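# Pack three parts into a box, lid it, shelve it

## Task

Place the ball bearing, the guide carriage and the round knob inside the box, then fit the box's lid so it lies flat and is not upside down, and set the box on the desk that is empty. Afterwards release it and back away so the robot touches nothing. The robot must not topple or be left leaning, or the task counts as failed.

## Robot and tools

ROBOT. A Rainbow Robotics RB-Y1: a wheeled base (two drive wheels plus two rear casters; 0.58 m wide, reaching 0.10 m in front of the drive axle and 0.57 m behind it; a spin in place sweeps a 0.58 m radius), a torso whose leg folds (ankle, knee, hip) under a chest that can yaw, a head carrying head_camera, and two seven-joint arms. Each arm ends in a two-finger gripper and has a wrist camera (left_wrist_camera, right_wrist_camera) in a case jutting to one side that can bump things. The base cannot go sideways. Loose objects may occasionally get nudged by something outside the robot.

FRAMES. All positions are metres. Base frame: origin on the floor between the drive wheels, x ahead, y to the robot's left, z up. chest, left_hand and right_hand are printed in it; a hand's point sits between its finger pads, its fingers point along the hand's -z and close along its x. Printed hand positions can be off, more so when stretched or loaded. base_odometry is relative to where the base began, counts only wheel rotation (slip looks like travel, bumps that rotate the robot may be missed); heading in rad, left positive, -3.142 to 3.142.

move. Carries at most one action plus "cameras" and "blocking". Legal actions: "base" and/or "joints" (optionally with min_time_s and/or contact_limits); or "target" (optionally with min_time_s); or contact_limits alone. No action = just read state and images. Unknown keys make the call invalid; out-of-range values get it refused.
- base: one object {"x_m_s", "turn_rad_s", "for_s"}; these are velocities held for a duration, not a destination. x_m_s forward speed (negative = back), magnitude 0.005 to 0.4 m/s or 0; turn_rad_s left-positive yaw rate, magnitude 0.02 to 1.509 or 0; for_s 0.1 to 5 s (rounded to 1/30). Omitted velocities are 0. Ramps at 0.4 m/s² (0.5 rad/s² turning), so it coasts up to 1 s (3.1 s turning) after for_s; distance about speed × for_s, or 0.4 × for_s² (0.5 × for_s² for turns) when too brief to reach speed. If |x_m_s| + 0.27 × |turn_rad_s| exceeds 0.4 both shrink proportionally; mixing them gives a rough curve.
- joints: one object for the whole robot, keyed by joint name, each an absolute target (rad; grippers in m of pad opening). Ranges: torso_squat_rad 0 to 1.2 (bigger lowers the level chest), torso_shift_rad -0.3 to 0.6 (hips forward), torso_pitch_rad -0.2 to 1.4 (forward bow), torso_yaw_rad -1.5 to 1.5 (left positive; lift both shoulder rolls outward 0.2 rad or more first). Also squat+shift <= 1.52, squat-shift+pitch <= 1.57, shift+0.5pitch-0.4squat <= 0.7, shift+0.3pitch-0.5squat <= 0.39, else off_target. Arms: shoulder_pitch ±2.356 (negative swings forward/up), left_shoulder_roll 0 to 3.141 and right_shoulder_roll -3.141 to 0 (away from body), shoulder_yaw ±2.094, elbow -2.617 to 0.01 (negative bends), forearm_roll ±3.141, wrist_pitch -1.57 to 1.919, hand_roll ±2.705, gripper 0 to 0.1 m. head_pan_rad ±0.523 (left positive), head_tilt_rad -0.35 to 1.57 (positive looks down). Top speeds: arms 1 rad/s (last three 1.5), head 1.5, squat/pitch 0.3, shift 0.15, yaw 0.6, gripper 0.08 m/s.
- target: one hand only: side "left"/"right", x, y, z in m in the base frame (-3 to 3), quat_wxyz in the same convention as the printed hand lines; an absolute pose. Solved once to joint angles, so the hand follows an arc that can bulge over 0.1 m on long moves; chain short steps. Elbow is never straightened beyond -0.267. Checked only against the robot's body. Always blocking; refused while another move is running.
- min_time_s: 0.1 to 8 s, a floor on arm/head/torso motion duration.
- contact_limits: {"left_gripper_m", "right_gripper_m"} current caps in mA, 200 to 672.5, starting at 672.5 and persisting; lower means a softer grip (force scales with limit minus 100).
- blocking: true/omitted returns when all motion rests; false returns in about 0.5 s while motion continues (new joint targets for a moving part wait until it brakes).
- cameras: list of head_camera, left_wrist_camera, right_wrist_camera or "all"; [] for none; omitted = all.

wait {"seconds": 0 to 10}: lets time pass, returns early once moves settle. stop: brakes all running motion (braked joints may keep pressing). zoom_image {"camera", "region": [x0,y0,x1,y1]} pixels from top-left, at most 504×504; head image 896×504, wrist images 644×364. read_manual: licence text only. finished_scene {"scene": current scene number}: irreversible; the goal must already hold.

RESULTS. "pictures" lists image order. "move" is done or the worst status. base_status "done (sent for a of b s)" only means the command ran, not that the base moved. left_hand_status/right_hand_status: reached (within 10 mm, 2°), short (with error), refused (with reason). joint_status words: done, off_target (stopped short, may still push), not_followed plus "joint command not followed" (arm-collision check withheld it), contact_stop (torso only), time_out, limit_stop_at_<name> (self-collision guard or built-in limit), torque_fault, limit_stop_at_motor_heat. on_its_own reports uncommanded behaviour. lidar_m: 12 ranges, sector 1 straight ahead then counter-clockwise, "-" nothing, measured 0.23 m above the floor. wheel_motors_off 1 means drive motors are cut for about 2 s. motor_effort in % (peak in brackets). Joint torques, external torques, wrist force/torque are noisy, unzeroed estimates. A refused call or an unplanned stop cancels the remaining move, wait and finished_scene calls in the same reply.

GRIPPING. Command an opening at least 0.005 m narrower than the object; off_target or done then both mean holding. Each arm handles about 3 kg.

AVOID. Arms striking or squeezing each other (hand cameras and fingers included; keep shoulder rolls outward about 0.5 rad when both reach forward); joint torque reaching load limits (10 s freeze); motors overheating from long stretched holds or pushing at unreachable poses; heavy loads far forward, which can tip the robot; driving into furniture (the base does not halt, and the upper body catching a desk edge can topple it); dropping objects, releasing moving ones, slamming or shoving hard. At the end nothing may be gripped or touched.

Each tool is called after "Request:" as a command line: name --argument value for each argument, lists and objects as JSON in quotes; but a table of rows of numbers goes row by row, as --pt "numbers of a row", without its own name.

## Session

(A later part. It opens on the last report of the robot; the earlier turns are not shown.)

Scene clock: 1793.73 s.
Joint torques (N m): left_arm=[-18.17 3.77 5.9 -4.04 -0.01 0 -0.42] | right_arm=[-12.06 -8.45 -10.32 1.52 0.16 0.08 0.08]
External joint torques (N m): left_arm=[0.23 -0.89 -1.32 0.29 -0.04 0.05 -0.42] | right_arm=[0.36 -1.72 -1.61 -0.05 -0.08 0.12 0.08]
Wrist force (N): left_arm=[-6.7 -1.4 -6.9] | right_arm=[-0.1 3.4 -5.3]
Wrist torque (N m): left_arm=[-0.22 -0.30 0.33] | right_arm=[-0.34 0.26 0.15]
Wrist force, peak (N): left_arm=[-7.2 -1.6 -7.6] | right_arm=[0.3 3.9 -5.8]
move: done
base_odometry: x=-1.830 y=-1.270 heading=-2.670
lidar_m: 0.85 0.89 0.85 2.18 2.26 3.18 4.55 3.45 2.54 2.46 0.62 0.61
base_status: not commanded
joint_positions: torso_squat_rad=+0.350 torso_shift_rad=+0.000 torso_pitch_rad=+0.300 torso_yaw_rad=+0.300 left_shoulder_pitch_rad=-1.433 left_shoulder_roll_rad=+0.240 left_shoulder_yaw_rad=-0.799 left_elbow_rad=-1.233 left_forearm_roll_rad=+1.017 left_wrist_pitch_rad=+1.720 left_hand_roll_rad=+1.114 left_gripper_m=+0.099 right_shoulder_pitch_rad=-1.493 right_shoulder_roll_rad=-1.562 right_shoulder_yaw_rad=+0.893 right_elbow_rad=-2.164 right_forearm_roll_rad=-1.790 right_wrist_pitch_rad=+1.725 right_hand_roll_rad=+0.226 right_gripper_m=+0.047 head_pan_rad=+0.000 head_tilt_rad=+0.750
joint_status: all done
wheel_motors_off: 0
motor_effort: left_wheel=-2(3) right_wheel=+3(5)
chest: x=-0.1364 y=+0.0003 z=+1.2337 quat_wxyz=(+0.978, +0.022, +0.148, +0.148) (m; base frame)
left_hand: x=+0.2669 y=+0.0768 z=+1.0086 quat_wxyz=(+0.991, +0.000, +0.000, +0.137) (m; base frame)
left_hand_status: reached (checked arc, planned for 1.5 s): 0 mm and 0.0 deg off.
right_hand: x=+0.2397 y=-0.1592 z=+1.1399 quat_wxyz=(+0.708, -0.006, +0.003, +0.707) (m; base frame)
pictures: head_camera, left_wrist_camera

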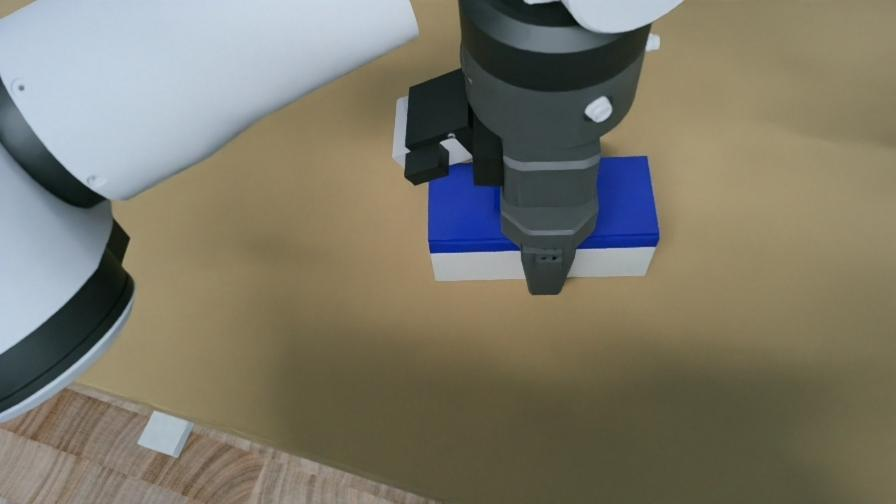

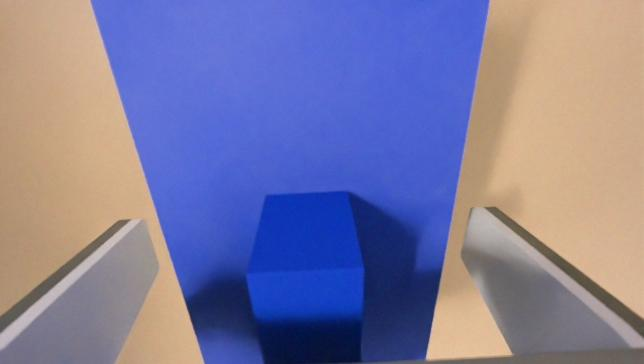

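Request:
move --joints '{"left_gripper_m": 0.064}' --cameras '[]'

Request:
move --joints '{"left_gripper_m": 0.048}' --cameras '["head_camera", "left_wrist_camera"]'

Request:
zoom_image --camera "head_camera" --region '[400, 180, 680, 340]'

Scene clock: 1812.33 s.
Joint torques (N m): left_arm=[-18.37 3.65 5.81 -4.1 -0.06 0.03 -0.07] | right_arm=[-11.95 -8.42 -10.12 1.48 0.15 0.17 0.1]
External joint torques (N m): left_arm=[0.03 -1 -1.41 0.24 -0.09 0.08 -0.07] | right_arm=[0.48 -1.68 -1.41 -0.09 -0.1 0.21 0.1]
Wrist force (N): left_arm=[-6.4 -1.2 -6.5] | right_arm=[0.2 3.8 -4.8]
Wrist torque (N m): left_arm=[-0.28 -0.22 0.31] | right_arm=[-0.41 0.30 0.18]
Wrist force, peak (N): left_arm=[-7.4 -1.5 -7.1] | right_arm=[0.4 4.5 -5.6]
move: done
base_odometry: x=-1.830 y=-1.270 heading=-2.670
lidar_m: 0.85 0.90 0.85 2.17 2.29 3.17 4.56 3.44 2.54 2.45 0.60 0.62
base_status: not commanded
joint_positions: torso_squat_rad=+0.350 torso_shift_rad=+0.000 torso_pitch_rad=+0.300 torso_yaw_rad=+0.300 left_shoulder_pitch_rad=-1.433 left_shoulder_roll_rad=+0.240 left_shoulder_yaw_rad=-0.799 left_elbow_rad=-1.233 left_forearm_roll_rad=+1.017 left_wrist_pitch_rad=+1.720 left_hand_roll_rad=+1.114 left_gripper_m=+0.064 right_shoulder_pitch_rad=-1.493 right_shoulder_roll_rad=-1.562 right_shoulder_yaw_rad=+0.893 right_elbow_rad=-2.164 right_forearm_roll_rad=-1.790 right_wrist_pitch_rad=+1.725 right_hand_roll_rad=+0.226 right_gripper_m=+0.047 head_pan_rad=+0.000 head_tilt_rad=+0.750
joint_status: all done
wheel_motors_off: 0
motor_effort: left_wheel=-2(3) right_wheel=+2(5)
chest: x=-0.1364 y=+0.0003 z=+1.2337 quat_wxyz=(+0.978, +0.022, +0.148, +0.148) (m; base frame)
left_hand: x=+0.2669 y=+0.0768 z=+1.0086 quat_wxyz=(+0.991, +0.000, +0.000, +0.137) (m; base frame)
right_hand: x=+0.2397 y=-0.1592 z=+1.1399 quat_wxyz=(+0.708, -0.006, +0.003, +0.707) (m; base frame)
pictures: none
No camera images: "cameras" was empty.

Scene clock: 1812.97 s.
Joint torques (N m): left_arm=[-18.4 3.99 5.76 -4.43 -0.2 0.02 -0.05] | right_arm=[-12.23 -8.57 -10.05 1.61 0.27 0.11 0.16]
External joint torques (N m): left_arm=[-0.01 -0.66 -1.46 -0.1 -0.24 0.07 -0.05] | right_arm=[0.19 -1.83 -1.35 0.03 0.03 0.15 0.16]
Wrist force (N): left_arm=[-6.9 -1.1 -5.9] | right_arm=[0.4 4.0 -5.1]
Wrist torque (N m): left_arm=[-0.28 -0.39 0.35] | right_arm=[-0.41 0.32 0.17]
Wrist force, peak (N): left_arm=[-7.5 -0.6 -6.8] | right_arm=[0.1 3.6 -5.5]
move: off_target
base_odometry: x=-1.830 y=-1.270 heading=-2.670
lidar_m: 0.86 0.89 0.86 2.17 2.26 3.17 4.56 3.43 2.54 2.44 0.60 0.63
base_status: not commanded
joint_positions: torso_squat_rad=+0.350 torso_shift_rad=+0.000 torso_pitch_rad=+0.300 torso_yaw_rad=+0.300 left_shoulder_pitch_rad=-1.433 left_shoulder_roll_rad=+0.240 left_shoulder_yaw_rad=-0.799 left_elbow_rad=-1.233 left_forearm_roll_rad=+1.017 left_wrist_pitch_rad=+1.720 left_hand_roll_rad=+1.114 left_gripper_m=+0.059 right_shoulder_pitch_rad=-1.493 right_shoulder_roll_rad=-1.562 right_shoulder_yaw_rad=+0.893 right_elbow_rad=-2.164 right_forearm_roll_rad=-1.790 right_wrist_pitch_rad=+1.725 right_hand_roll_rad=+0.226 right_gripper_m=+0.047 head_pan_rad=+0.000 head_tilt_rad=+0.750
joint_status: left_gripper_m off_target (ended at +0.059, target +0.048)
wheel_motors_off: 0
motor_effort: left_wheel=-3(4) right_wheel=+3(5)
chest: x=-0.1364 y=+0.0003 z=+1.2337 quat_wxyz=(+0.978, +0.022, +0.148, +0.148) (m; base frame)
left_hand: x=+0.2669 y=+0.0768 z=+1.0086 quat_wxyz=(+0.991, +0.000, +0.000, +0.137) (m; base frame)
right_hand: x=+0.2397 y=-0.1592 z=+1.1399 quat_wxyz=(+0.708, -0.006, +0.003, +0.707) (m; base frame)
pictures: head_camera, left_wrist_camera

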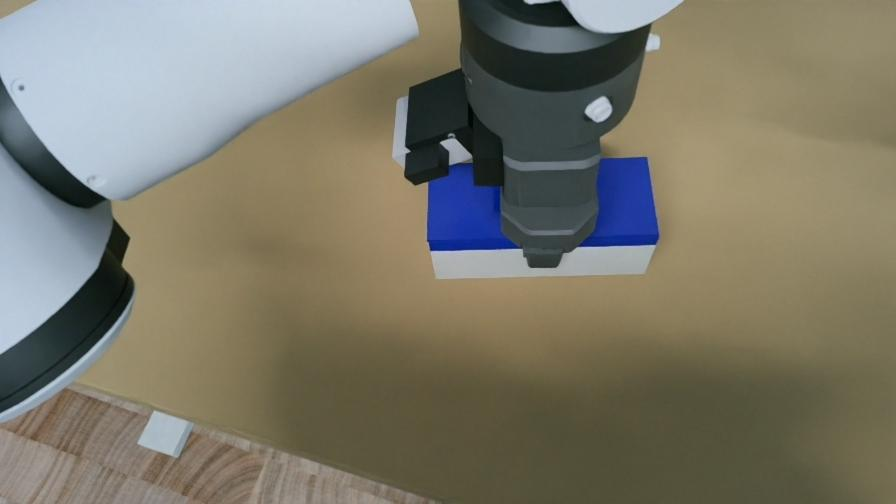

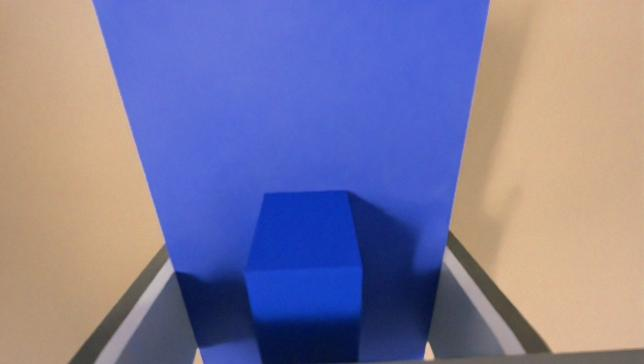

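Scaled by 1.800 from the camera's 896x504 image, which has a finer 1280x720 frame.

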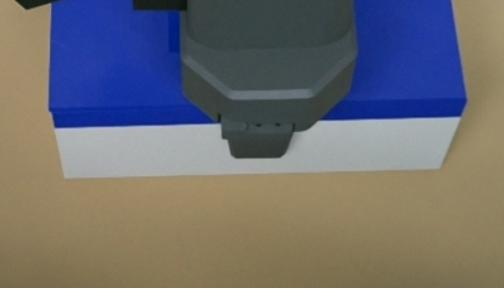

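Request:
move --target '{"side": "left", "x": 0.2669, "y": 0.0767, "z": 1.024, "quat_wxyz": [0.99056, 0, 0, 0.13707]}' --min_time_s 1.5 --cameras '[]'

Request:
move --target '{"side": "left", "x": 0.2669, "y": 0.0767, "z": 1.085, "quat_wxyz": [0.99056, 0, 0, 0.13707]}' --min_time_s 2 --cameras '["head_camera", "left_wrist_camera"]'

Request:
zoom_image --camera "head_camera" --region '[380, 120, 680, 300]'

Scene clock: 1826.30 s.
Joint torques (N m): left_arm=[-21.49 7.38 10.08 -5.34 0.64 0.13 0.18] | right_arm=[-12.36 -8.21 -10.34 1.34 0.13 0.15 0.14]
External joint torques (N m): left_arm=[-3.02 2.51 2.77 -1.1 0.6 0.17 0.18] | right_arm=[0.06 -1.48 -1.63 -0.23 -0.11 0.19 0.14]
Wrist force (N): left_arm=[-6.4 -0.8 -10.6] | right_arm=[1.0 3.9 -5.3]
Wrist torque (N m): left_arm=[-0.31 -0.25 0.32] | right_arm=[-0.46 0.34 0.15]
Wrist force, peak (N): left_arm=[-7.0 -1.6 -11.3] | right_arm=[0.2 4.3 -6.0]
move: done
base_odometry: x=-1.830 y=-1.270 heading=-2.670
lidar_m: 0.85 0.89 0.86 2.18 2.28 3.18 4.55 3.43 2.54 2.45 0.61 0.63
base_status: not commanded
joint_positions: torso_squat_rad=+0.350 torso_shift_rad=+0.000 torso_pitch_rad=+0.300 torso_yaw_rad=+0.300 left_shoulder_pitch_rad=-1.454 left_shoulder_roll_rad=+0.249 left_shoulder_yaw_rad=-0.782 left_elbow_rad=-1.249 left_forearm_roll_rad=+1.034 left_wrist_pitch_rad=+1.752 left_hand_roll_rad=+1.124 left_gripper_m=+0.059 right_shoulder_pitch_rad=-1.493 right_shoulder_roll_rad=-1.562 right_shoulder_yaw_rad=+0.893 right_elbow_rad=-2.164 right_forearm_roll_rad=-1.790 right_wrist_pitch_rad=+1.725 right_hand_roll_rad=+0.226 right_gripper_m=+0.047 head_pan_rad=+0.000 head_tilt_rad=+0.750
joint_status: all done
wheel_motors_off: 0
motor_effort: left_wheel=-3(4) right_wheel=+3(5)
chest: x=-0.1364 y=+0.0003 z=+1.2337 quat_wxyz=(+0.978, +0.022, +0.148, +0.148) (m; base frame)
left_hand: x=+0.2668 y=+0.0766 z=+1.0229 quat_wxyz=(+0.991, +0.000, +0.000, +0.137) (m; base frame)
left_hand_status: reached (checked arc, planned for 1.5 s): 1 mm and 0.1 deg off.
right_hand: x=+0.2397 y=-0.1592 z=+1.1399 quat_wxyz=(+0.708, -0.006, +0.003, +0.707) (m; base frame)
pictures: none
No camera images: "cameras" was empty.

Scene clock: 1828.63 s.
Joint torques (N m): left_arm=[-21.72 7.44 9.93 -4.9 0.4 0.52 0.53] | right_arm=[-12.05 -8.13 -10.5 1.4 0.08 0.05 0.2]
External joint torques (N m): left_arm=[-2.98 1.6 2.42 -1.16 0.37 0.56 0.53] | right_arm=[0.38 -1.4 -1.79 -0.17 -0.16 0.09 0.2]
Wrist force (N): left_arm=[-6.9 -1.3 -10.7] | right_arm=[0.3 3.4 -5.1]
Wrist torque (N m): left_arm=[-0.24 -0.31 0.31] | right_arm=[-0.34 0.30 0.14]
Wrist force, peak (N): left_arm=[-7.1 -0.8 -11.3] | right_arm=[0.2 4.2 -5.5]
move: done
base_odometry: x=-1.830 y=-1.270 heading=-2.670
lidar_m: 0.85 0.91 0.86 2.17 2.29 3.18 4.55 3.43 2.54 2.45 0.61 0.63
base_status: not commanded
joint_positions: torso_squat_rad=+0.350 torso_shift_rad=+0.000 torso_pitch_rad=+0.300 torso_yaw_rad=+0.300 left_shoulder_pitch_rad=-1.550 left_shoulder_roll_rad=+0.284 left_shoulder_yaw_rad=-0.707 left_elbow_rad=-1.294 left_forearm_roll_rad=+1.110 left_wrist_pitch_rad=+1.876 left_hand_roll_rad=+1.162 left_gripper_m=+0.059 right_shoulder_pitch_rad=-1.493 right_shoulder_roll_rad=-1.562 right_shoulder_yaw_rad=+0.893 right_elbow_rad=-2.164 right_forearm_roll_rad=-1.790 right_wrist_pitch_rad=+1.725 right_hand_roll_rad=+0.226 right_gripper_m=+0.047 head_pan_rad=+0.000 head_tilt_rad=+0.750
joint_status: all done
wheel_motors_off: 0
motor_effort: left_wheel=-2(3) right_wheel=+4(5)
chest: x=-0.1364 y=+0.0003 z=+1.2337 quat_wxyz=(+0.978, +0.022, +0.148, +0.148) (m; base frame)
left_hand: x=+0.2667 y=+0.0767 z=+1.0843 quat_wxyz=(+0.991, +0.000, +0.001, +0.137) (m; base frame)
left_hand_status: reached (checked arc, planned for 2.0 s): 1 mm and 0.1 deg off.
right_hand: x=+0.2397 y=-0.1592 z=+1.1399 quat_wxyz=(+0.708, -0.006, +0.003, +0.707) (m; base frame)
pictures: head_camera, left_wrist_camera

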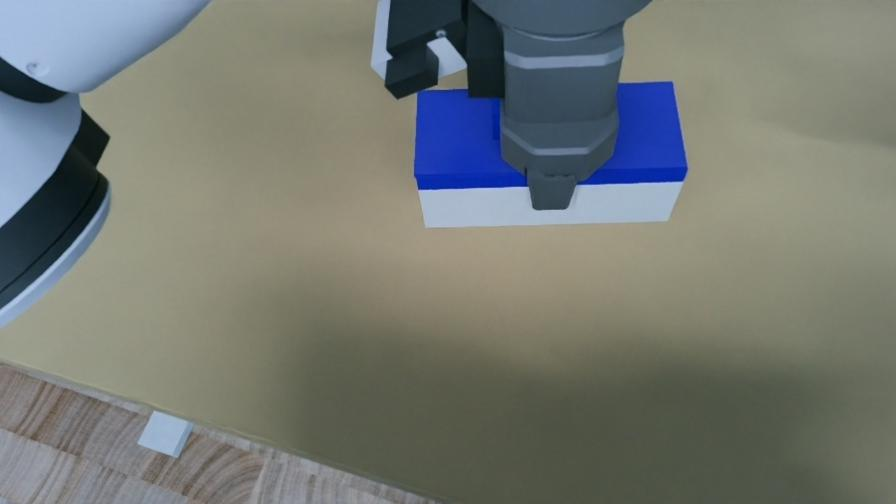

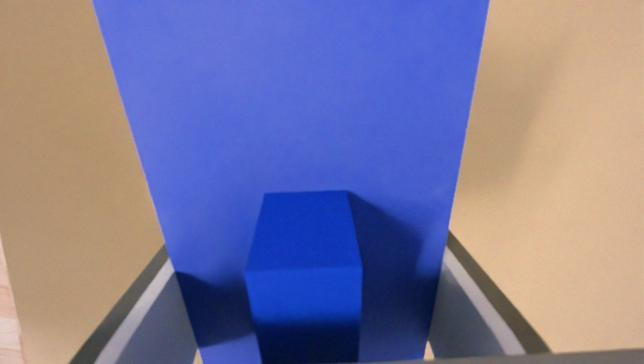

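Scaled by 1.680 from the camera's 896x504 image, which has a finer 1280x720 frame.

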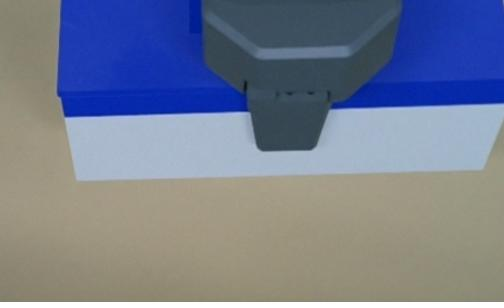

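Request:
move --base '{"x_m_s": -0.25, "for_s": 2.8}' --cameras '["head_camera"]'

Request:
move --base '{"turn_rad_s": 0.63, "for_s": 5.0}' --joints '{"head_tilt_rad": 0.3, "head_pan_rad": -0.3}' --cameras '["head_camera", "left_wrist_camera"]'

Scene clock: 1869.00 s.
Joint torques (N m): left_arm=[-21.36 7.36 9.7 -4.42 0.08 0.21 0.07] | right_arm=[-12.43 -8.32 -10.35 1.42 0.07 0.09 0.04]
External joint torques (N m): left_arm=[-2.62 1.53 2.19 -0.67 0.04 0.25 0.07] | right_arm=[-0.01 -1.59 -1.64 -0.15 -0.17 0.13 0.05]
Wrist force (N): left_arm=[-7.0 -0.8 -10.9] | right_arm=[0.3 3.5 -5.3]
Wrist torque (N m): left_arm=[-0.34 -0.33 0.31] | right_arm=[-0.37 0.30 0.14]
Wrist force, peak (N): left_arm=[-7.8 -1.3 -11.4] | right_arm=[0.1 5.0 -5.0]
move: done
base_odometry: x=-1.206 y=-0.952 heading=-2.671
lidar_m: 1.55 1.34 2.25 2.19 2.29 3.17 3.84 3.39 2.54 2.44 2.17 1.21
base_status: done (sent for 2.8 of 2.8 s)
joint_positions: torso_squat_rad=+0.350 torso_shift_rad=+0.000 torso_pitch_rad=+0.300 torso_yaw_rad=+0.300 left_shoulder_pitch_rad=-1.550 left_shoulder_roll_rad=+0.284 left_shoulder_yaw_rad=-0.706 left_elbow_rad=-1.294 left_forearm_roll_rad=+1.110 left_wrist_pitch_rad=+1.876 left_hand_roll_rad=+1.162 left_gripper_m=+0.059 right_shoulder_pitch_rad=-1.493 right_shoulder_roll_rad=-1.562 right_shoulder_yaw_rad=+0.893 right_elbow_rad=-2.164 right_forearm_roll_rad=-1.790 right_wrist_pitch_rad=+1.725 right_hand_roll_rad=+0.226 right_gripper_m=+0.047 head_pan_rad=+0.000 head_tilt_rad=+0.750
joint_status: not commanded
wheel_motors_off: 0
motor_effort: left_wheel=-5(18) right_wheel=+6(26)
chest: x=-0.1364 y=+0.0003 z=+1.2336 quat_wxyz=(+0.978, +0.022, +0.148, +0.148) (m; base frame)
left_hand: x=+0.2668 y=+0.0767 z=+1.0844 quat_wxyz=(+0.991, +0.000, +0.001, +0.137) (m; base frame)
right_hand: x=+0.2398 y=-0.1592 z=+1.1399 quat_wxyz=(+0.708, -0.006, +0.004, +0.707) (m; base frame)
pictures: head_camera

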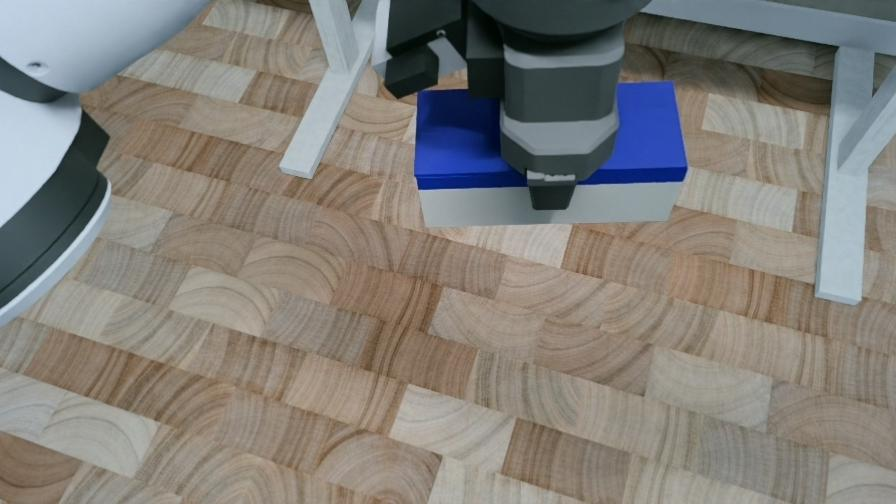

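Scene clock: 1875.60 s.
Joint torques (N m): left_arm=[-21.44 6.95 9.93 -4.18 0.11 0.03 0.41] | right_arm=[-12.35 -8.24 -10.22 1.5 0.08 0.11 0.16]
External joint torques (N m): left_arm=[-2.7 1.11 2.41 -0.43 0.07 0.07 0.41] | right_arm=[0.08 -1.51 -1.51 -0.08 -0.16 0.15 0.16]
Wrist force (N): left_arm=[-7.0 -0.9 -10.9] | right_arm=[-0.1 3.7 -4.7]
Wrist torque (N m): left_arm=[-0.32 -0.31 0.29] | right_arm=[-0.42 0.22 0.13]
Wrist force, peak (N): left_arm=[-7.0 -1.6 -11.5] | right_arm=[-0.3 4.6 -5.8]
move: done
base_odometry: x=-1.206 y=-0.952 heading=+0.479
lidar_m: 3.88 3.37 2.50 2.43 2.14 1.20 1.56 1.33 2.28 2.20 2.29 3.21
base_status: done (sent for 5 of 5 s)
joint_positions: torso_squat_rad=+0.350 torso_shift_rad=+0.000 torso_pitch_rad=+0.300 torso_yaw_rad=+0.300 left_shoulder_pitch_rad=-1.550 left_shoulder_roll_rad=+0.284 left_shoulder_yaw_rad=-0.706 left_elbow_rad=-1.294 left_forearm_roll_rad=+1.110 left_wrist_pitch_rad=+1.876 left_hand_roll_rad=+1.162 left_gripper_m=+0.059 right_shoulder_pitch_rad=-1.493 right_shoulder_roll_rad=-1.562 right_shoulder_yaw_rad=+0.893 right_elbow_rad=-2.164 right_forearm_roll_rad=-1.790 right_wrist_pitch_rad=+1.725 right_hand_roll_rad=+0.226 right_gripper_m=+0.047 head_pan_rad=-0.300 head_tilt_rad=+0.300
joint_status: all done
wheel_motors_off: 0
motor_effort: left_wheel=+0(19) right_wheel=+10(33)
chest: x=-0.1364 y=+0.0003 z=+1.2336 quat_wxyz=(+0.978, +0.022, +0.148, +0.148) (m; base frame)
left_hand: x=+0.2668 y=+0.0767 z=+1.0844 quat_wxyz=(+0.991, +0.000, +0.001, +0.137) (m; base frame)
right_hand: x=+0.2398 y=-0.1592 z=+1.1399 quat_wxyz=(+0.708, -0.006, +0.004, +0.707) (m; base frame)
pictures: head_camera, left_wrist_camera

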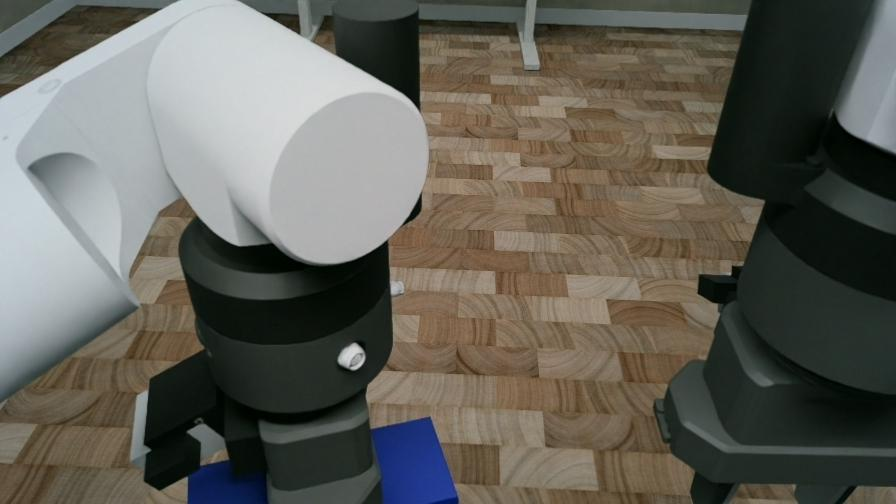

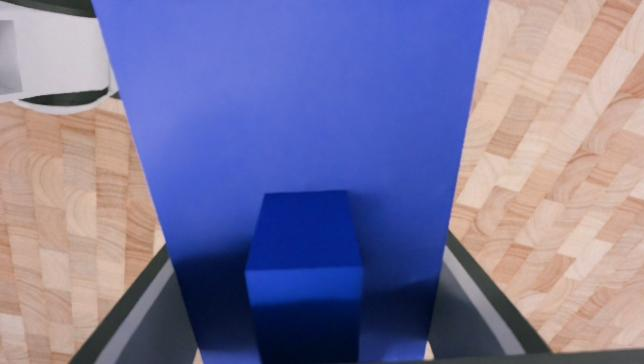

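Request:
move --base '{"x_m_s": 0.3, "for_s": 5.0}' --cameras '[]'

Request:
move --base '{"x_m_s": 0.3, "for_s": 3.3}' --joints '{"head_tilt_rad": 0.0, "head_pan_rad": -0.3}' --cameras '["head_camera", "left_wrist_camera"]'

Scene clock: 1909.33 s.
Joint torques (N m): left_arm=[-20.93 7.46 9.94 -4.37 0.07 0.32 0.28] | right_arm=[-12.1 -8.45 -10.17 1.45 0.12 0.18 0.15]
External joint torques (N m): left_arm=[-2.19 1.62 2.43 -0.62 0.03 0.36 0.28] | right_arm=[0.33 -1.71 -1.46 -0.12 -0.12 0.22 0.15]
Wrist force (N): left_arm=[-6.5 -1.5 -11.0] | right_arm=[0.2 3.9 -5.3]
Wrist torque (N m): left_arm=[-0.26 -0.29 0.31] | right_arm=[-0.42 0.28 0.12]
Wrist force, peak (N): left_arm=[-7.0 -1.2 -11.8] | right_arm=[0.3 4.2 -5.9]
move: done
base_odometry: x=+0.125 y=-0.261 heading=+0.479
lidar_m: 2.37 2.50 2.46 2.39 2.51 3.15 2.64 2.73 2.30 2.24 2.33 2.89
base_status: done (sent for 5 of 5 s)
joint_positions: torso_squat_rad=+0.350 torso_shift_rad=+0.000 torso_pitch_rad=+0.301 torso_yaw_rad=+0.300 left_shoulder_pitch_rad=-1.550 left_shoulder_roll_rad=+0.284 left_shoulder_yaw_rad=-0.706 left_elbow_rad=-1.294 left_forearm_roll_rad=+1.110 left_wrist_pitch_rad=+1.876 left_hand_roll_rad=+1.162 left_gripper_m=+0.059 right_shoulder_pitch_rad=-1.493 right_shoulder_roll_rad=-1.562 right_shoulder_yaw_rad=+0.893 right_elbow_rad=-2.164 right_forearm_roll_rad=-1.790 right_wrist_pitch_rad=+1.725 right_hand_roll_rad=+0.226 right_gripper_m=+0.047 head_pan_rad=-0.300 head_tilt_rad=+0.300
joint_status: not commanded
wheel_motors_off: 0
motor_effort: left_wheel=+0(21) right_wheel=-4(38)
chest: x=-0.1362 y=+0.0003 z=+1.2336 quat_wxyz=(+0.978, +0.022, +0.148, +0.148) (m; base frame)
left_hand: x=+0.2669 y=+0.0767 z=+1.0843 quat_wxyz=(+0.991, +0.000, +0.001, +0.137) (m; base frame)
right_hand: x=+0.2399 y=-0.1592 z=+1.1398 quat_wxyz=(+0.708, -0.006, +0.004, +0.707) (m; base frame)
pictures: none
No camera images: "cameras" was empty.

Scene clock: 1913.73 s.
Joint torques (N m): left_arm=[-21.12 7.51 9.35 -4.68 0.18 0.2 0.06] | right_arm=[-12.39 -8.2 -10.16 1.44 0.03 0.09 0.14]
External joint torques (N m): left_arm=[-2.38 1.68 1.83 -0.94 0.14 0.24 0.06] | right_arm=[0.04 -1.46 -1.45 -0.13 -0.21 0.14 0.14]
Wrist force (N): left_arm=[-7.2 -1.6 -10.7] | right_arm=[0.4 3.6 -5.2]
Wrist torque (N m): left_arm=[-0.25 -0.35 0.31] | right_arm=[-0.38 0.31 0.12]
Wrist force, peak (N): left_arm=[-7.4 -1.2 -11.4] | right_arm=[-0.2 4.1 -5.8]
move: done
base_odometry: x=+1.004 y=+0.195 heading=+0.479
lidar_m: 1.80 1.57 2.41 2.33 2.46 3.47 3.62 3.15 2.35 2.26 2.37 1.41
base_status: done (sent for 3.3 of 3.3 s)
joint_positions: torso_squat_rad=+0.350 torso_shift_rad=+0.000 torso_pitch_rad=+0.301 torso_yaw_rad=+0.300 left_shoulder_pitch_rad=-1.550 left_shoulder_roll_rad=+0.284 left_shoulder_yaw_rad=-0.706 left_elbow_rad=-1.294 left_forearm_roll_rad=+1.110 left_wrist_pitch_rad=+1.876 left_hand_roll_rad=+1.162 left_gripper_m=+0.059 right_shoulder_pitch_rad=-1.493 right_shoulder_roll_rad=-1.562 right_shoulder_yaw_rad=+0.893 right_elbow_rad=-2.164 right_forearm_roll_rad=-1.790 right_wrist_pitch_rad=+1.725 right_hand_roll_rad=+0.226 right_gripper_m=+0.047 head_pan_rad=-0.300 head_tilt_rad=+0.000
joint_status: all done
wheel_motors_off: 0
motor_effort: left_wheel=+0(20) right_wheel=-3(23)
chest: x=-0.1363 y=+0.0003 z=+1.2336 quat_wxyz=(+0.978, +0.022, +0.148, +0.148) (m; base frame)
left_hand: x=+0.2669 y=+0.0767 z=+1.0843 quat_wxyz=(+0.991, +0.000, +0.001, +0.137) (m; base frame)
right_hand: x=+0.2399 y=-0.1592 z=+1.1398 quat_wxyz=(+0.708, -0.006, +0.004, +0.707) (m; base frame)
pictures: head_camera, left_wrist_camera

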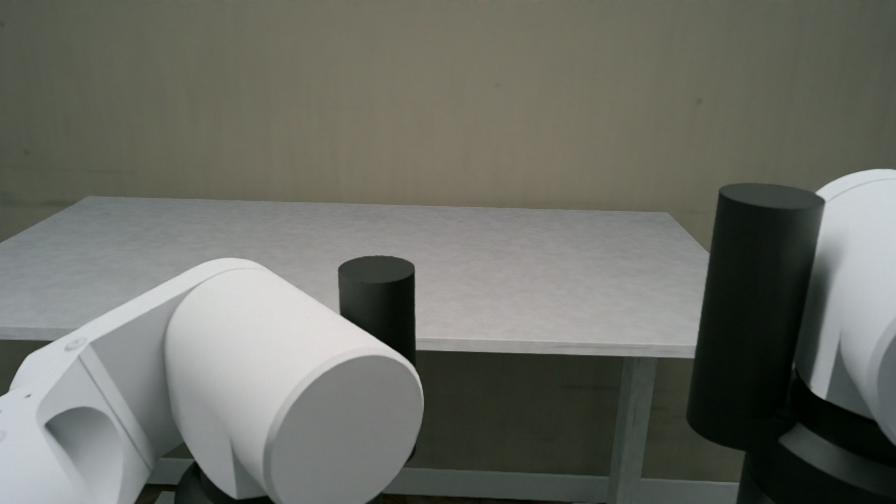

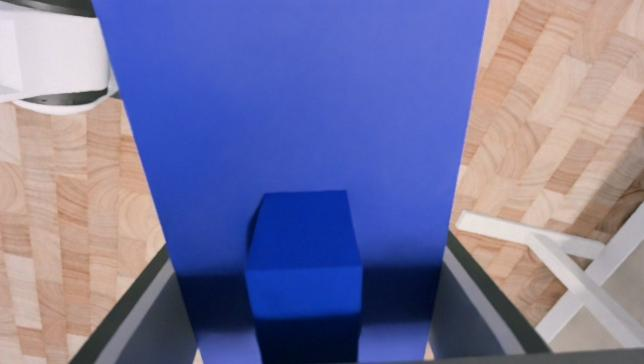

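Request:
move --base '{"x_m_s": 0.25, "for_s": 3.1}' --joints '{"head_tilt_rad": 0.6, "head_pan_rad": -0.1}' --cameras '["head_camera", "left_wrist_camera"]'

Scene clock: 1955.47 s.
Joint torques (N m): left_arm=[-21.21 7.53 9.77 -4.63 -0.03 0.22 0.23] | right_arm=[-12.24 -8.62 -10.38 1.57 0.14 0.13 0.23]
External joint torques (N m): left_arm=[-2.47 1.69 2.26 -0.88 -0.07 0.27 0.23] | right_arm=[0.19 -1.88 -1.68 0 -0.1 0.17 0.23]
Wrist force (N): left_arm=[-6.6 -1.3 -10.7] | right_arm=[0.5 3.3 -4.7]
Wrist torque (N m): left_arm=[-0.29 -0.28 0.31] | right_arm=[-0.38 0.34 0.15]
Wrist force, peak (N): left_arm=[-6.8 -1.7 -11.6] | right_arm=[0.0 4.3 -5.6]
move: done
base_odometry: x=+1.692 y=+0.552 heading=+0.479
lidar_m: 1.03 1.09 0.97 2.31 2.44 3.44 4.41 3.15 2.36 2.29 1.44 0.71
base_status: done (sent for 3.1 of 3.1 s)
joint_positions: torso_squat_rad=+0.350 torso_shift_rad=+0.000 torso_pitch_rad=+0.300 torso_yaw_rad=+0.300 left_shoulder_pitch_rad=-1.550 left_shoulder_roll_rad=+0.284 left_shoulder_yaw_rad=-0.706 left_elbow_rad=-1.294 left_forearm_roll_rad=+1.110 left_wrist_pitch_rad=+1.876 left_hand_roll_rad=+1.162 left_gripper_m=+0.059 right_shoulder_pitch_rad=-1.493 right_shoulder_roll_rad=-1.562 right_shoulder_yaw_rad=+0.893 right_elbow_rad=-2.164 right_forearm_roll_rad=-1.790 right_wrist_pitch_rad=+1.725 right_hand_roll_rad=+0.226 right_gripper_m=+0.047 head_pan_rad=-0.100 head_tilt_rad=+0.600
joint_status: all done
wheel_motors_off: 0
motor_effort: left_wheel=+1(20) right_wheel=-2(23)
chest: x=-0.1363 y=+0.0003 z=+1.2336 quat_wxyz=(+0.978, +0.022, +0.148, +0.148) (m; base frame)
left_hand: x=+0.2669 y=+0.0767 z=+1.0843 quat_wxyz=(+0.991, +0.000, +0.001, +0.137) (m; base frame)
right_hand: x=+0.2398 y=-0.1592 z=+1.1398 quat_wxyz=(+0.708, -0.006, +0.004, +0.707) (m; base frame)
pictures: head_camera, left_wrist_camera

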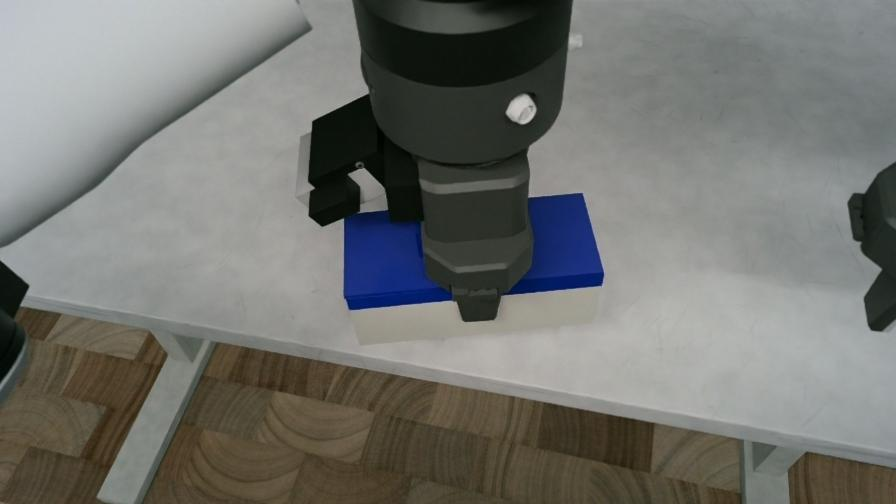

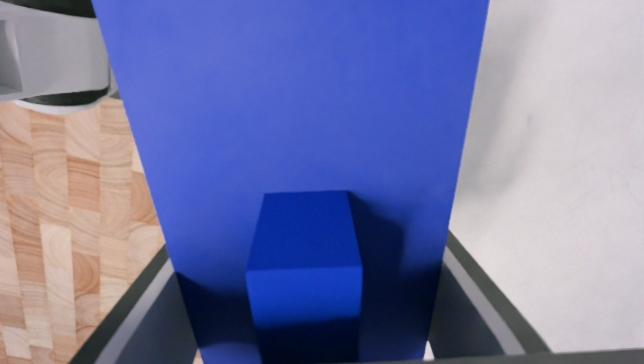

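Request:
move --base '{"x_m_s": 0.15, "for_s": 1.0}' --joints '{"head_tilt_rad": 0.75, "head_pan_rad": 0.0}' --cameras '["head_camera", "left_wrist_camera"]'

Request:
zoom_image --camera "head_camera" --region '[380, 60, 720, 260]'

Scene clock: 1985.93 s.
Joint torques (N m): left_arm=[-20.82 7.48 9.73 -4.1 0.05 0.1 0.33] | right_arm=[-11.93 -8.27 -10.04 1.55 -0.02 0.14 0.19]
External joint torques (N m): left_arm=[-2.07 1.64 2.22 -0.36 0.01 0.14 0.33] | right_arm=[0.5 -1.54 -1.34 -0.02 -0.26 0.18 0.19]
Wrist force (N): left_arm=[-6.8 -1.3 -10.9] | right_arm=[-0.2 4.1 -4.6]
Wrist torque (N m): left_arm=[-0.29 -0.30 0.33] | right_arm=[-0.41 0.25 0.16]
Wrist force, peak (N): left_arm=[-7.2 -1.2 -11.3] | right_arm=[0.1 4.9 -5.3]
move: done
base_odometry: x=+1.825 y=+0.622 heading=+0.479
lidar_m: 0.89 0.95 0.89 2.31 2.41 3.43 4.53 3.17 2.38 2.30 0.63 0.60
base_status: done (sent for 1 of 1 s)
joint_positions: torso_squat_rad=+0.350 torso_shift_rad=+0.000 torso_pitch_rad=+0.300 torso_yaw_rad=+0.300 left_shoulder_pitch_rad=-1.550 left_shoulder_roll_rad=+0.284 left_shoulder_yaw_rad=-0.706 left_elbow_rad=-1.294 left_forearm_roll_rad=+1.110 left_wrist_pitch_rad=+1.876 left_hand_roll_rad=+1.162 left_gripper_m=+0.059 right_shoulder_pitch_rad=-1.493 right_shoulder_roll_rad=-1.562 right_shoulder_yaw_rad=+0.893 right_elbow_rad=-2.164 right_forearm_roll_rad=-1.790 right_wrist_pitch_rad=+1.725 right_hand_roll_rad=+0.226 right_gripper_m=+0.047 head_pan_rad=+0.000 head_tilt_rad=+0.750
joint_status: all done
wheel_motors_off: 0
motor_effort: left_wheel=+2(19) right_wheel=-2(23)
chest: x=-0.1364 y=+0.0003 z=+1.2336 quat_wxyz=(+0.978, +0.022, +0.148, +0.148) (m; base frame)
left_hand: x=+0.2669 y=+0.0767 z=+1.0844 quat_wxyz=(+0.991, +0.000, +0.001, +0.137) (m; base frame)
right_hand: x=+0.2398 y=-0.1592 z=+1.1398 quat_wxyz=(+0.708, -0.006, +0.004, +0.707) (m; base frame)
pictures: head_camera, left_wrist_camera

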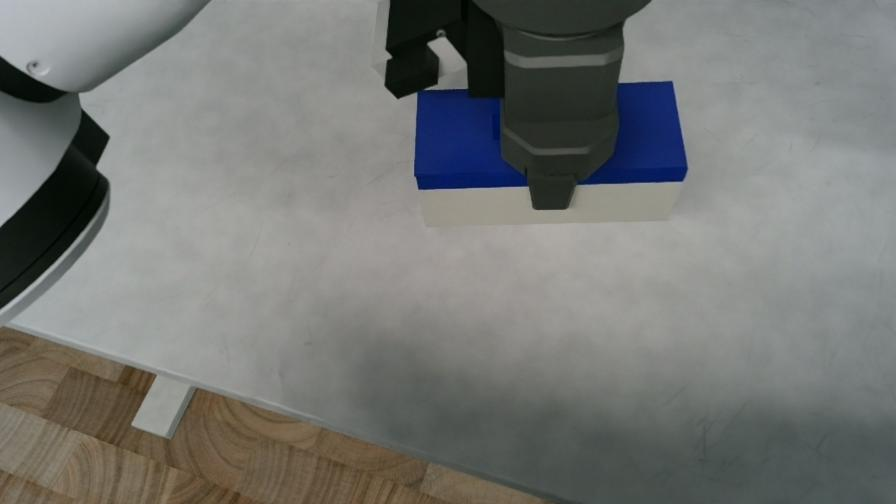

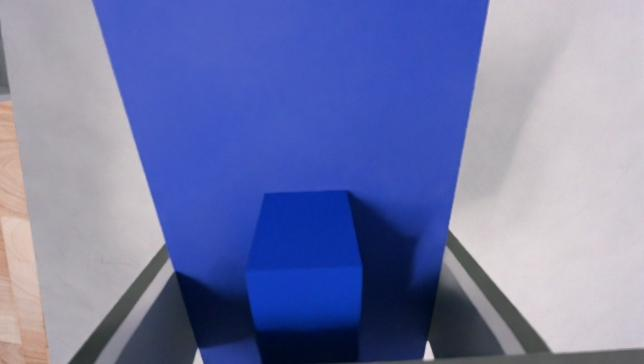

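Scaled by 1.482 from the camera's 896x504 image, which has a finer 1280x720 frame.

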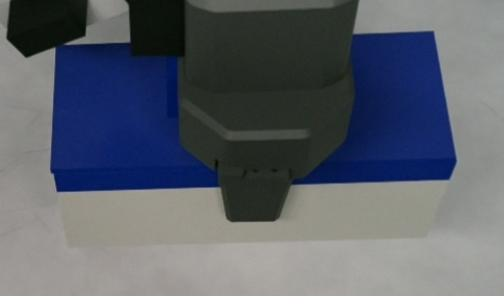

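Request:
move --target '{"side": "left", "x": 0.2669, "y": 0.0767, "z": 1.03, "quat_wxyz": [0.99056, 0, 0, 0.13707]}' --min_time_s 2.0 --cameras '[]'

Request:
move --target '{"side": "left", "x": 0.2669, "y": 0.0767, "z": 1.0165, "quat_wxyz": [0.99056, 0, 0, 0.13707]}' --min_time_s 1.5 --cameras '["head_camera", "left_wrist_camera"]'

Request:
zoom_image --camera "head_camera" --region '[380, 130, 720, 330]'

Scene clock: 2008.13 s.
Joint torques (N m): left_arm=[-19.46 4.45 6.73 -4.77 -0.24 -0.2 0.06] | right_arm=[-12.11 -8.01 -10.48 1.43 -0.01 0.12 0.09]
External joint torques (N m): left_arm=[-0.98 -0.52 -0.64 -0.58 -0.28 -0.15 0.06] | right_arm=[0.31 -1.27 -1.77 -0.14 -0.25 0.16 0.09]
Wrist force (N): left_arm=[-6.4 -2.0 -10.8] | right_arm=[0.2 4.2 -5.2]
Wrist torque (N m): left_arm=[-0.18 -0.24 0.30] | right_arm=[-0.40 0.32 0.14]
Wrist force, peak (N): left_arm=[-7.2 -1.2 -11.4] | right_arm=[0.1 3.7 -6.0]
move: done
base_odometry: x=+1.825 y=+0.622 heading=+0.479
lidar_m: 0.88 0.94 0.90 2.31 2.42 3.44 4.54 3.18 2.37 2.30 0.62 0.60
base_status: not commanded
joint_positions: torso_squat_rad=+0.350 torso_shift_rad=+0.000 torso_pitch_rad=+0.300 torso_yaw_rad=+0.300 left_shoulder_pitch_rad=-1.461 left_shoulder_roll_rad=+0.256 left_shoulder_yaw_rad=-0.772 left_elbow_rad=-1.264 left_forearm_roll_rad=+1.041 left_wrist_pitch_rad=+1.768 left_hand_roll_rad=+1.132 left_gripper_m=+0.059 right_shoulder_pitch_rad=-1.493 right_shoulder_roll_rad=-1.562 right_shoulder_yaw_rad=+0.893 right_elbow_rad=-2.164 right_forearm_roll_rad=-1.790 right_wrist_pitch_rad=+1.725 right_hand_roll_rad=+0.226 right_gripper_m=+0.047 head_pan_rad=+0.000 head_tilt_rad=+0.750
joint_status: all done
wheel_motors_off: 0
motor_effort: left_wheel=+2(3) right_wheel=-1(3)
chest: x=-0.1364 y=+0.0003 z=+1.2336 quat_wxyz=(+0.978, +0.022, +0.148, +0.148) (m; base frame)
left_hand: x=+0.2665 y=+0.0771 z=+1.0300 quat_wxyz=(+0.991, +0.000, +0.000, +0.137) (m; base frame)
left_hand_status: reached (checked arc, planned for 2.0 s): 1 mm and 0.0 deg off.
right_hand: x=+0.2398 y=-0.1592 z=+1.1398 quat_wxyz=(+0.708, -0.006, +0.004, +0.707) (m; base frame)
pictures: none
No camera images: "cameras" was empty.

Scene clock: 2009.97 s.
Joint torques (N m): left_arm=[-19.52 4.17 6.7 -4.75 -0.24 -0.03 -0.14] | right_arm=[-11.81 -8.45 -10.4 1.42 0.2 0.18 0.08]
External joint torques (N m): left_arm=[-1.11 -0.59 -0.58 -0.46 -0.27 0.02 -0.14] | right_arm=[0.62 -1.71 -1.69 -0.15 -0.04 0.22 0.08]
Wrist force (N): left_arm=[-6.6 -1.4 -11.3] | right_arm=[0.5 3.8 -5.0]
Wrist torque (N m): left_arm=[-0.27 -0.27 0.33] | right_arm=[-0.38 0.33 0.12]
Wrist force, peak (N): left_arm=[-6.5 -0.6 -11.7] | right_arm=[0.1 3.9 -6.2]
move: done
base_odometry: x=+1.825 y=+0.622 heading=+0.479
lidar_m: 0.87 0.95 0.89 2.31 2.43 3.42 4.54 3.17 2.38 2.30 0.62 0.59
base_status: not commanded
joint_positions: torso_squat_rad=+0.350 torso_shift_rad=+0.000 torso_pitch_rad=+0.300 torso_yaw_rad=+0.300 left_shoulder_pitch_rad=-1.442 left_shoulder_roll_rad=+0.246 left_shoulder_yaw_rad=-0.788 left_elbow_rad=-1.248 left_forearm_roll_rad=+1.025 left_wrist_pitch_rad=+1.740 left_hand_roll_rad=+1.122 left_gripper_m=+0.059 right_shoulder_pitch_rad=-1.493 right_shoulder_roll_rad=-1.562 right_shoulder_yaw_rad=+0.893 right_elbow_rad=-2.164 right_forearm_roll_rad=-1.790 right_wrist_pitch_rad=+1.725 right_hand_roll_rad=+0.226 right_gripper_m=+0.047 head_pan_rad=+0.000 head_tilt_rad=+0.750
joint_status: all done
wheel_motors_off: 0
motor_effort: left_wheel=+2(3) right_wheel=-3(4)
chest: x=-0.1364 y=+0.0003 z=+1.2336 quat_wxyz=(+0.978, +0.022, +0.148, +0.148) (m; base frame)
left_hand: x=+0.2663 y=+0.0770 z=+1.0168 quat_wxyz=(+0.991, +0.000, +0.000, +0.137) (m; base frame)
left_hand_status: reached (checked arc, planned for 1.5 s): 1 mm and 0.0 deg off.
right_hand: x=+0.2398 y=-0.1592 z=+1.1398 quat_wxyz=(+0.708, -0.006, +0.004, +0.707) (m; base frame)
pictures: head_camera, left_wrist_camera

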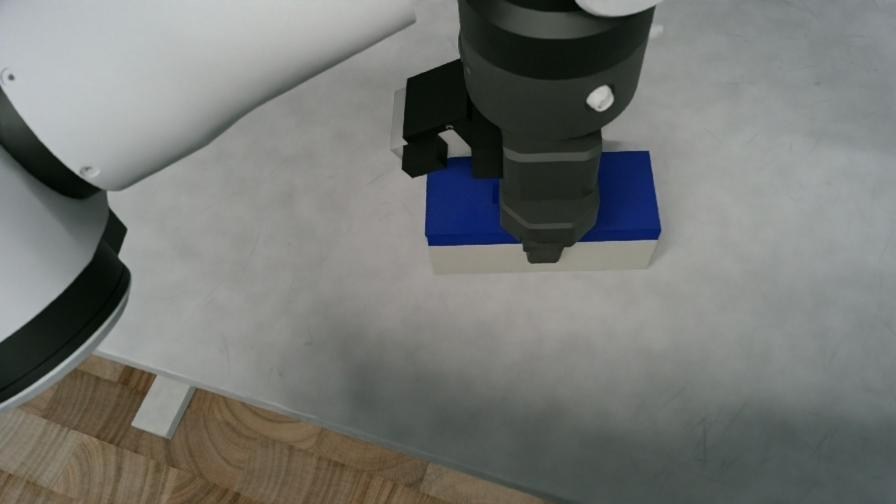

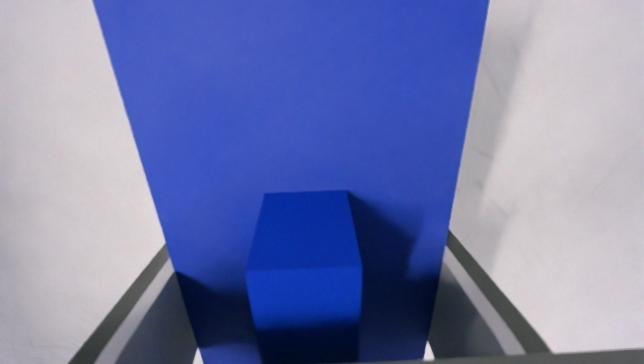

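Scaled by 1.482 from the camera's 896x504 image, which has a finer 1280x720 frame.

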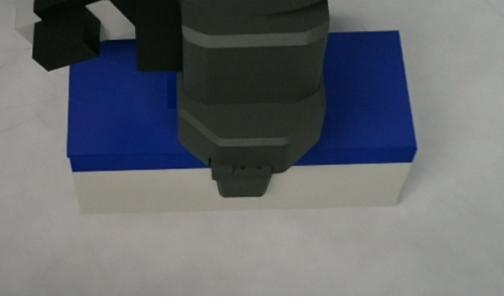

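Request:
move --target '{"side": "left", "x": 0.2666, "y": 0.0768, "z": 1.0128, "quat_wxyz": [0.99056, 0, 0, 0.13707]}' --min_time_s 1.0 --cameras '[]'

Request:
move --target '{"side": "left", "x": 0.2666, "y": 0.0768, "z": 1.0112, "quat_wxyz": [0.99056, 0, 0, 0.13707]}' --min_time_s 0.7 --cameras '[]'

Request:
move --target '{"side": "left", "x": 0.2666, "y": 0.0768, "z": 1.0098, "quat_wxyz": [0.99056, 0, 0, 0.13707]}' --min_time_s 0.7 --cameras '["head_camera", "left_wrist_camera"]'

Scene clock: 2024.00 s.
Joint torques (N m): left_arm=[-19.7 4.78 6.35 -4.38 -0.28 -0.02 -0.14] | right_arm=[-12.3 -8.21 -9.99 1.34 0.12 0.04 0.17]
External joint torques (N m): left_arm=[-1.3 0.08 -0.9 -0.06 -0.31 0.03 -0.14] | right_arm=[0.13 -1.48 -1.28 -0.23 -0.12 0.09 0.17]
Wrist force (N): left_arm=[-6.3 -1.6 -10.7] | right_arm=[0.2 3.5 -4.5]
Wrist torque (N m): left_arm=[-0.26 -0.27 0.32] | right_arm=[-0.36 0.29 0.17]
Wrist force, peak (N): left_arm=[-7.0 -1.6 -11.5] | right_arm=[0.2 3.9 -5.9]
move: done
base_odometry: x=+1.825 y=+0.622 heading=+0.479
lidar_m: 0.88 0.94 0.89 2.31 2.43 3.43 4.55 3.18 2.37 2.30 0.62 0.60
base_status: not commanded
joint_positions: torso_squat_rad=+0.350 torso_shift_rad=+0.000 torso_pitch_rad=+0.300 torso_yaw_rad=+0.300 left_shoulder_pitch_rad=-1.437 left_shoulder_roll_rad=+0.243 left_shoulder_yaw_rad=-0.792 left_elbow_rad=-1.241 left_forearm_roll_rad=+1.021 left_wrist_pitch_rad=+1.731 left_hand_roll_rad=+1.118 left_gripper_m=+0.059 right_shoulder_pitch_rad=-1.493 right_shoulder_roll_rad=-1.562 right_shoulder_yaw_rad=+0.893 right_elbow_rad=-2.164 right_forearm_roll_rad=-1.790 right_wrist_pitch_rad=+1.725 right_hand_roll_rad=+0.226 right_gripper_m=+0.047 head_pan_rad=+0.000 head_tilt_rad=+0.750
joint_status: all done
wheel_motors_off: 0
motor_effort: left_wheel=+1(2) right_wheel=-2(4)
chest: x=-0.1364 y=+0.0003 z=+1.2336 quat_wxyz=(+0.978, +0.022, +0.148, +0.148) (m; base frame)
left_hand: x=+0.2665 y=+0.0770 z=+1.0127 quat_wxyz=(+0.991, +0.000, +0.000, +0.137) (m; base frame)
left_hand_status: reached (checked arc, planned for 1.0 s): 0 mm and 0.0 deg off.
right_hand: x=+0.2398 y=-0.1592 z=+1.1398 quat_wxyz=(+0.708, -0.006, +0.004, +0.707) (m; base frame)
pictures: none
No camera images: "cameras" was empty.

Scene clock: 2025.03 s.
Joint torques (N m): left_arm=[-19.12 4.02 6.48 -4.64 -0.02 -0.21 -0.13] | right_arm=[-11.97 -8.46 -10.48 1.44 0.2 0.12 0.13]
External joint torques (N m): left_arm=[-0.72 -0.66 -0.76 -0.31 -0.06 -0.16 -0.13] | right_arm=[0.46 -1.73 -1.77 -0.13 -0.04 0.17 0.13]
Wrist force (N): left_arm=[-7.2 -1.4 -10.3] | right_arm=[0.2 4.0 -4.6]
Wrist torque (N m): left_arm=[-0.26 -0.36 0.31] | right_arm=[-0.44 0.32 0.15]
Wrist force, peak (N): left_arm=[-6.5 -1.7 -11.5] | right_arm=[0.7 4.1 -5.5]
move: done
base_odometry: x=+1.825 y=+0.622 heading=+0.479
lidar_m: 0.88 0.94 0.90 2.32 2.44 3.45 4.54 3.19 2.37 2.30 0.63 0.59
base_status: not commanded
joint_positions: torso_squat_rad=+0.350 torso_shift_rad=+0.000 torso_pitch_rad=+0.300 torso_yaw_rad=+0.300 left_shoulder_pitch_rad=-1.435 left_shoulder_roll_rad=+0.242 left_shoulder_yaw_rad=-0.794 left_elbow_rad=-1.238 left_forearm_roll_rad=+1.019 left_wrist_pitch_rad=+1.727 left_hand_roll_rad=+1.116 left_gripper_m=+0.059 right_shoulder_pitch_rad=-1.493 right_shoulder_roll_rad=-1.562 right_shoulder_yaw_rad=+0.893 right_elbow_rad=-2.164 right_forearm_roll_rad=-1.790 right_wrist_pitch_rad=+1.725 right_hand_roll_rad=+0.226 right_gripper_m=+0.047 head_pan_rad=+0.000 head_tilt_rad=+0.750
joint_status: all done
wheel_motors_off: 0
motor_effort: left_wheel=+1(3) right_wheel=-1(4)
chest: x=-0.1364 y=+0.0003 z=+1.2336 quat_wxyz=(+0.978, +0.022, +0.148, +0.148) (m; base frame)
left_hand: x=+0.2665 y=+0.0769 z=+1.0111 quat_wxyz=(+0.991, +0.000, +0.000, +0.137) (m; base frame)
left_hand_status: reached (checked arc, planned for 0.7 s): 0 mm and 0.0 deg off.
right_hand: x=+0.2398 y=-0.1592 z=+1.1398 quat_wxyz=(+0.708, -0.006, +0.004, +0.707) (m; base frame)
pictures: none
No camera images: "cameras" was empty.

Scene clock: 2026.07 s.
Joint torques (N m): left_arm=[-19.19 4.22 6.44 -4.73 -0.13 0.02 -0.1] | right_arm=[-12.03 -8.11 -10.2 1.42 0.19 0.13 0.11]
External joint torques (N m): left_arm=[-0.8 -0.43 -0.79 -0.39 -0.16 0.07 -0.1] | right_arm=[0.4 -1.37 -1.49 -0.16 -0.06 0.17 0.11]
Wrist force (N): left_arm=[-6.5 -1.3 -9.9] | right_arm=[0.0 4.0 -4.6]
Wrist torque (N m): left_arm=[-0.25 -0.27 0.30] | right_arm=[-0.40 0.28 0.17]
Wrist force, peak (N): left_arm=[-7.1 -1.0 -11.0] | right_arm=[-0.4 3.8 -5.4]
move: done
base_odometry: x=+1.825 y=+0.622 heading=+0.479
lidar_m: 0.89 0.93 0.89 2.31 2.43 3.44 4.54 3.17 2.36 2.29 0.62 0.60
base_status: not commanded
joint_positions: torso_squat_rad=+0.350 torso_shift_rad=+0.000 torso_pitch_rad=+0.300 torso_yaw_rad=+0.300 left_shoulder_pitch_rad=-1.433 left_shoulder_roll_rad=+0.240 left_shoulder_yaw_rad=-0.796 left_elbow_rad=-1.236 left_forearm_roll_rad=+1.017 left_wrist_pitch_rad=+1.724 left_hand_roll_rad=+1.115 left_gripper_m=+0.059 right_shoulder_pitch_rad=-1.493 right_shoulder_roll_rad=-1.562 right_shoulder_yaw_rad=+0.893 right_elbow_rad=-2.164 right_forearm_roll_rad=-1.790 right_wrist_pitch_rad=+1.725 right_hand_roll_rad=+0.226 right_gripper_m=+0.047 head_pan_rad=+0.000 head_tilt_rad=+0.750
joint_status: all done
wheel_motors_off: 0
motor_effort: left_wheel=+1(2) right_wheel=-3(4)
chest: x=-0.1364 y=+0.0003 z=+1.2336 quat_wxyz=(+0.978, +0.022, +0.148, +0.148) (m; base frame)
left_hand: x=+0.2665 y=+0.0769 z=+1.0097 quat_wxyz=(+0.991, +0.000, +0.000, +0.137) (m; base frame)
left_hand_status: reached (checked arc, planned for 0.7 s): 0 mm and 0.0 deg off.
right_hand: x=+0.2398 y=-0.1592 z=+1.1398 quat_wxyz=(+0.708, -0.006, +0.004, +0.707) (m; base frame)
pictures: head_camera, left_wrist_camera

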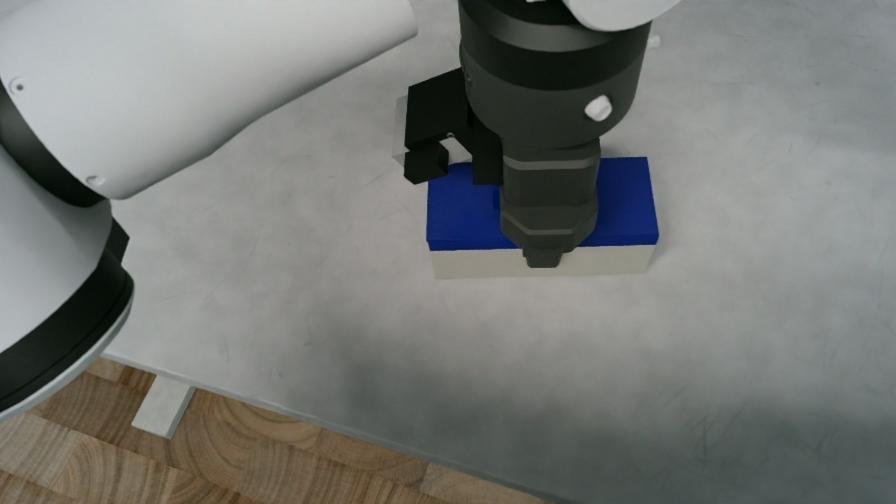

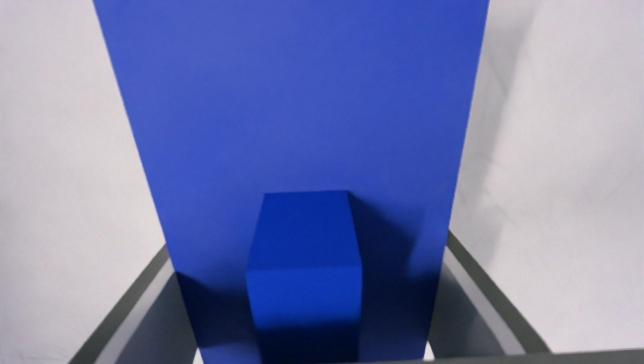

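Request:
move --target '{"side": "left", "x": 0.2666, "y": 0.0768, "z": 1.0085, "quat_wxyz": [0.99056, 0, 0, 0.13707]}' --min_time_s 0.7 --cameras '["left_wrist_camera"]'

Scene clock: 2035.33 s.
Joint torques (N m): left_arm=[-17.86 4.15 5.51 -4.22 -0.26 -0.31 -0.1] | right_arm=[-12.21 -7.96 -10.54 1.51 0.16 0.13 0.1]
External joint torques (N m): left_arm=[0.52 -0.49 -1.71 0.13 -0.3 -0.26 -0.1] | right_arm=[0.22 -1.22 -1.83 -0.06 -0.08 0.17 0.1]
Wrist force (N): left_arm=[-6.6 -0.9 -5.8] | right_arm=[0.2 3.7 -5.0]
Wrist torque (N m): left_arm=[-0.24 -0.32 0.33] | right_arm=[-0.39 0.29 0.16]
Wrist force, peak (N): left_arm=[-7.0 -1.4 -11.3] | right_arm=[-0.1 3.8 -6.0]
move: done
base_odometry: x=+1.825 y=+0.622 heading=+0.479
lidar_m: 0.89 0.95 0.88 2.30 2.42 3.43 4.54 3.17 2.37 2.30 0.61 0.57
base_status: not commanded
joint_positions: torso_squat_rad=+0.350 torso_shift_rad=+0.000 torso_pitch_rad=+0.300 torso_yaw_rad=+0.300 left_shoulder_pitch_rad=-1.432 left_shoulder_roll_rad=+0.240 left_shoulder_yaw_rad=-0.797 left_elbow_rad=-1.234 left_forearm_roll_rad=+1.016 left_wrist_pitch_rad=+1.721 left_hand_roll_rad=+1.114 left_gripper_m=+0.059 right_shoulder_pitch_rad=-1.493 right_shoulder_roll_rad=-1.562 right_shoulder_yaw_rad=+0.893 right_elbow_rad=-2.164 right_forearm_roll_rad=-1.790 right_wrist_pitch_rad=+1.725 right_hand_roll_rad=+0.226 right_gripper_m=+0.047 head_pan_rad=+0.000 head_tilt_rad=+0.750
joint_status: all done
wheel_motors_off: 0
motor_effort: left_wheel=+2(2) right_wheel=-4(4)
chest: x=-0.1364 y=+0.0003 z=+1.2336 quat_wxyz=(+0.978, +0.022, +0.148, +0.148) (m; base frame)
left_hand: x=+0.2667 y=+0.0769 z=+1.0086 quat_wxyz=(+0.991, +0.000, +0.000, +0.137) (m; base frame)
left_hand_status: reached (checked arc, planned for 0.7 s): 0 mm and 0.0 deg off.
right_hand: x=+0.2398 y=-0.1592 z=+1.1398 quat_wxyz=(+0.708, -0.006, +0.004, +0.707) (m; base frame)
pictures: left_wrist_camera

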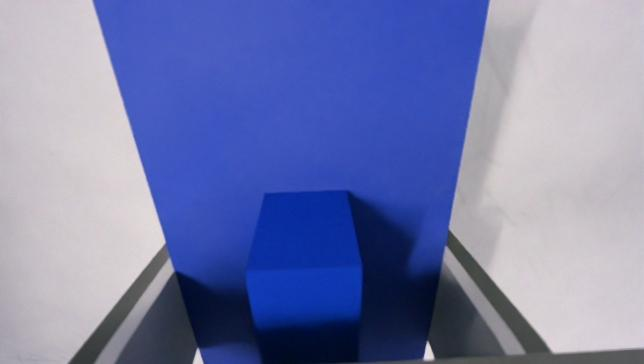

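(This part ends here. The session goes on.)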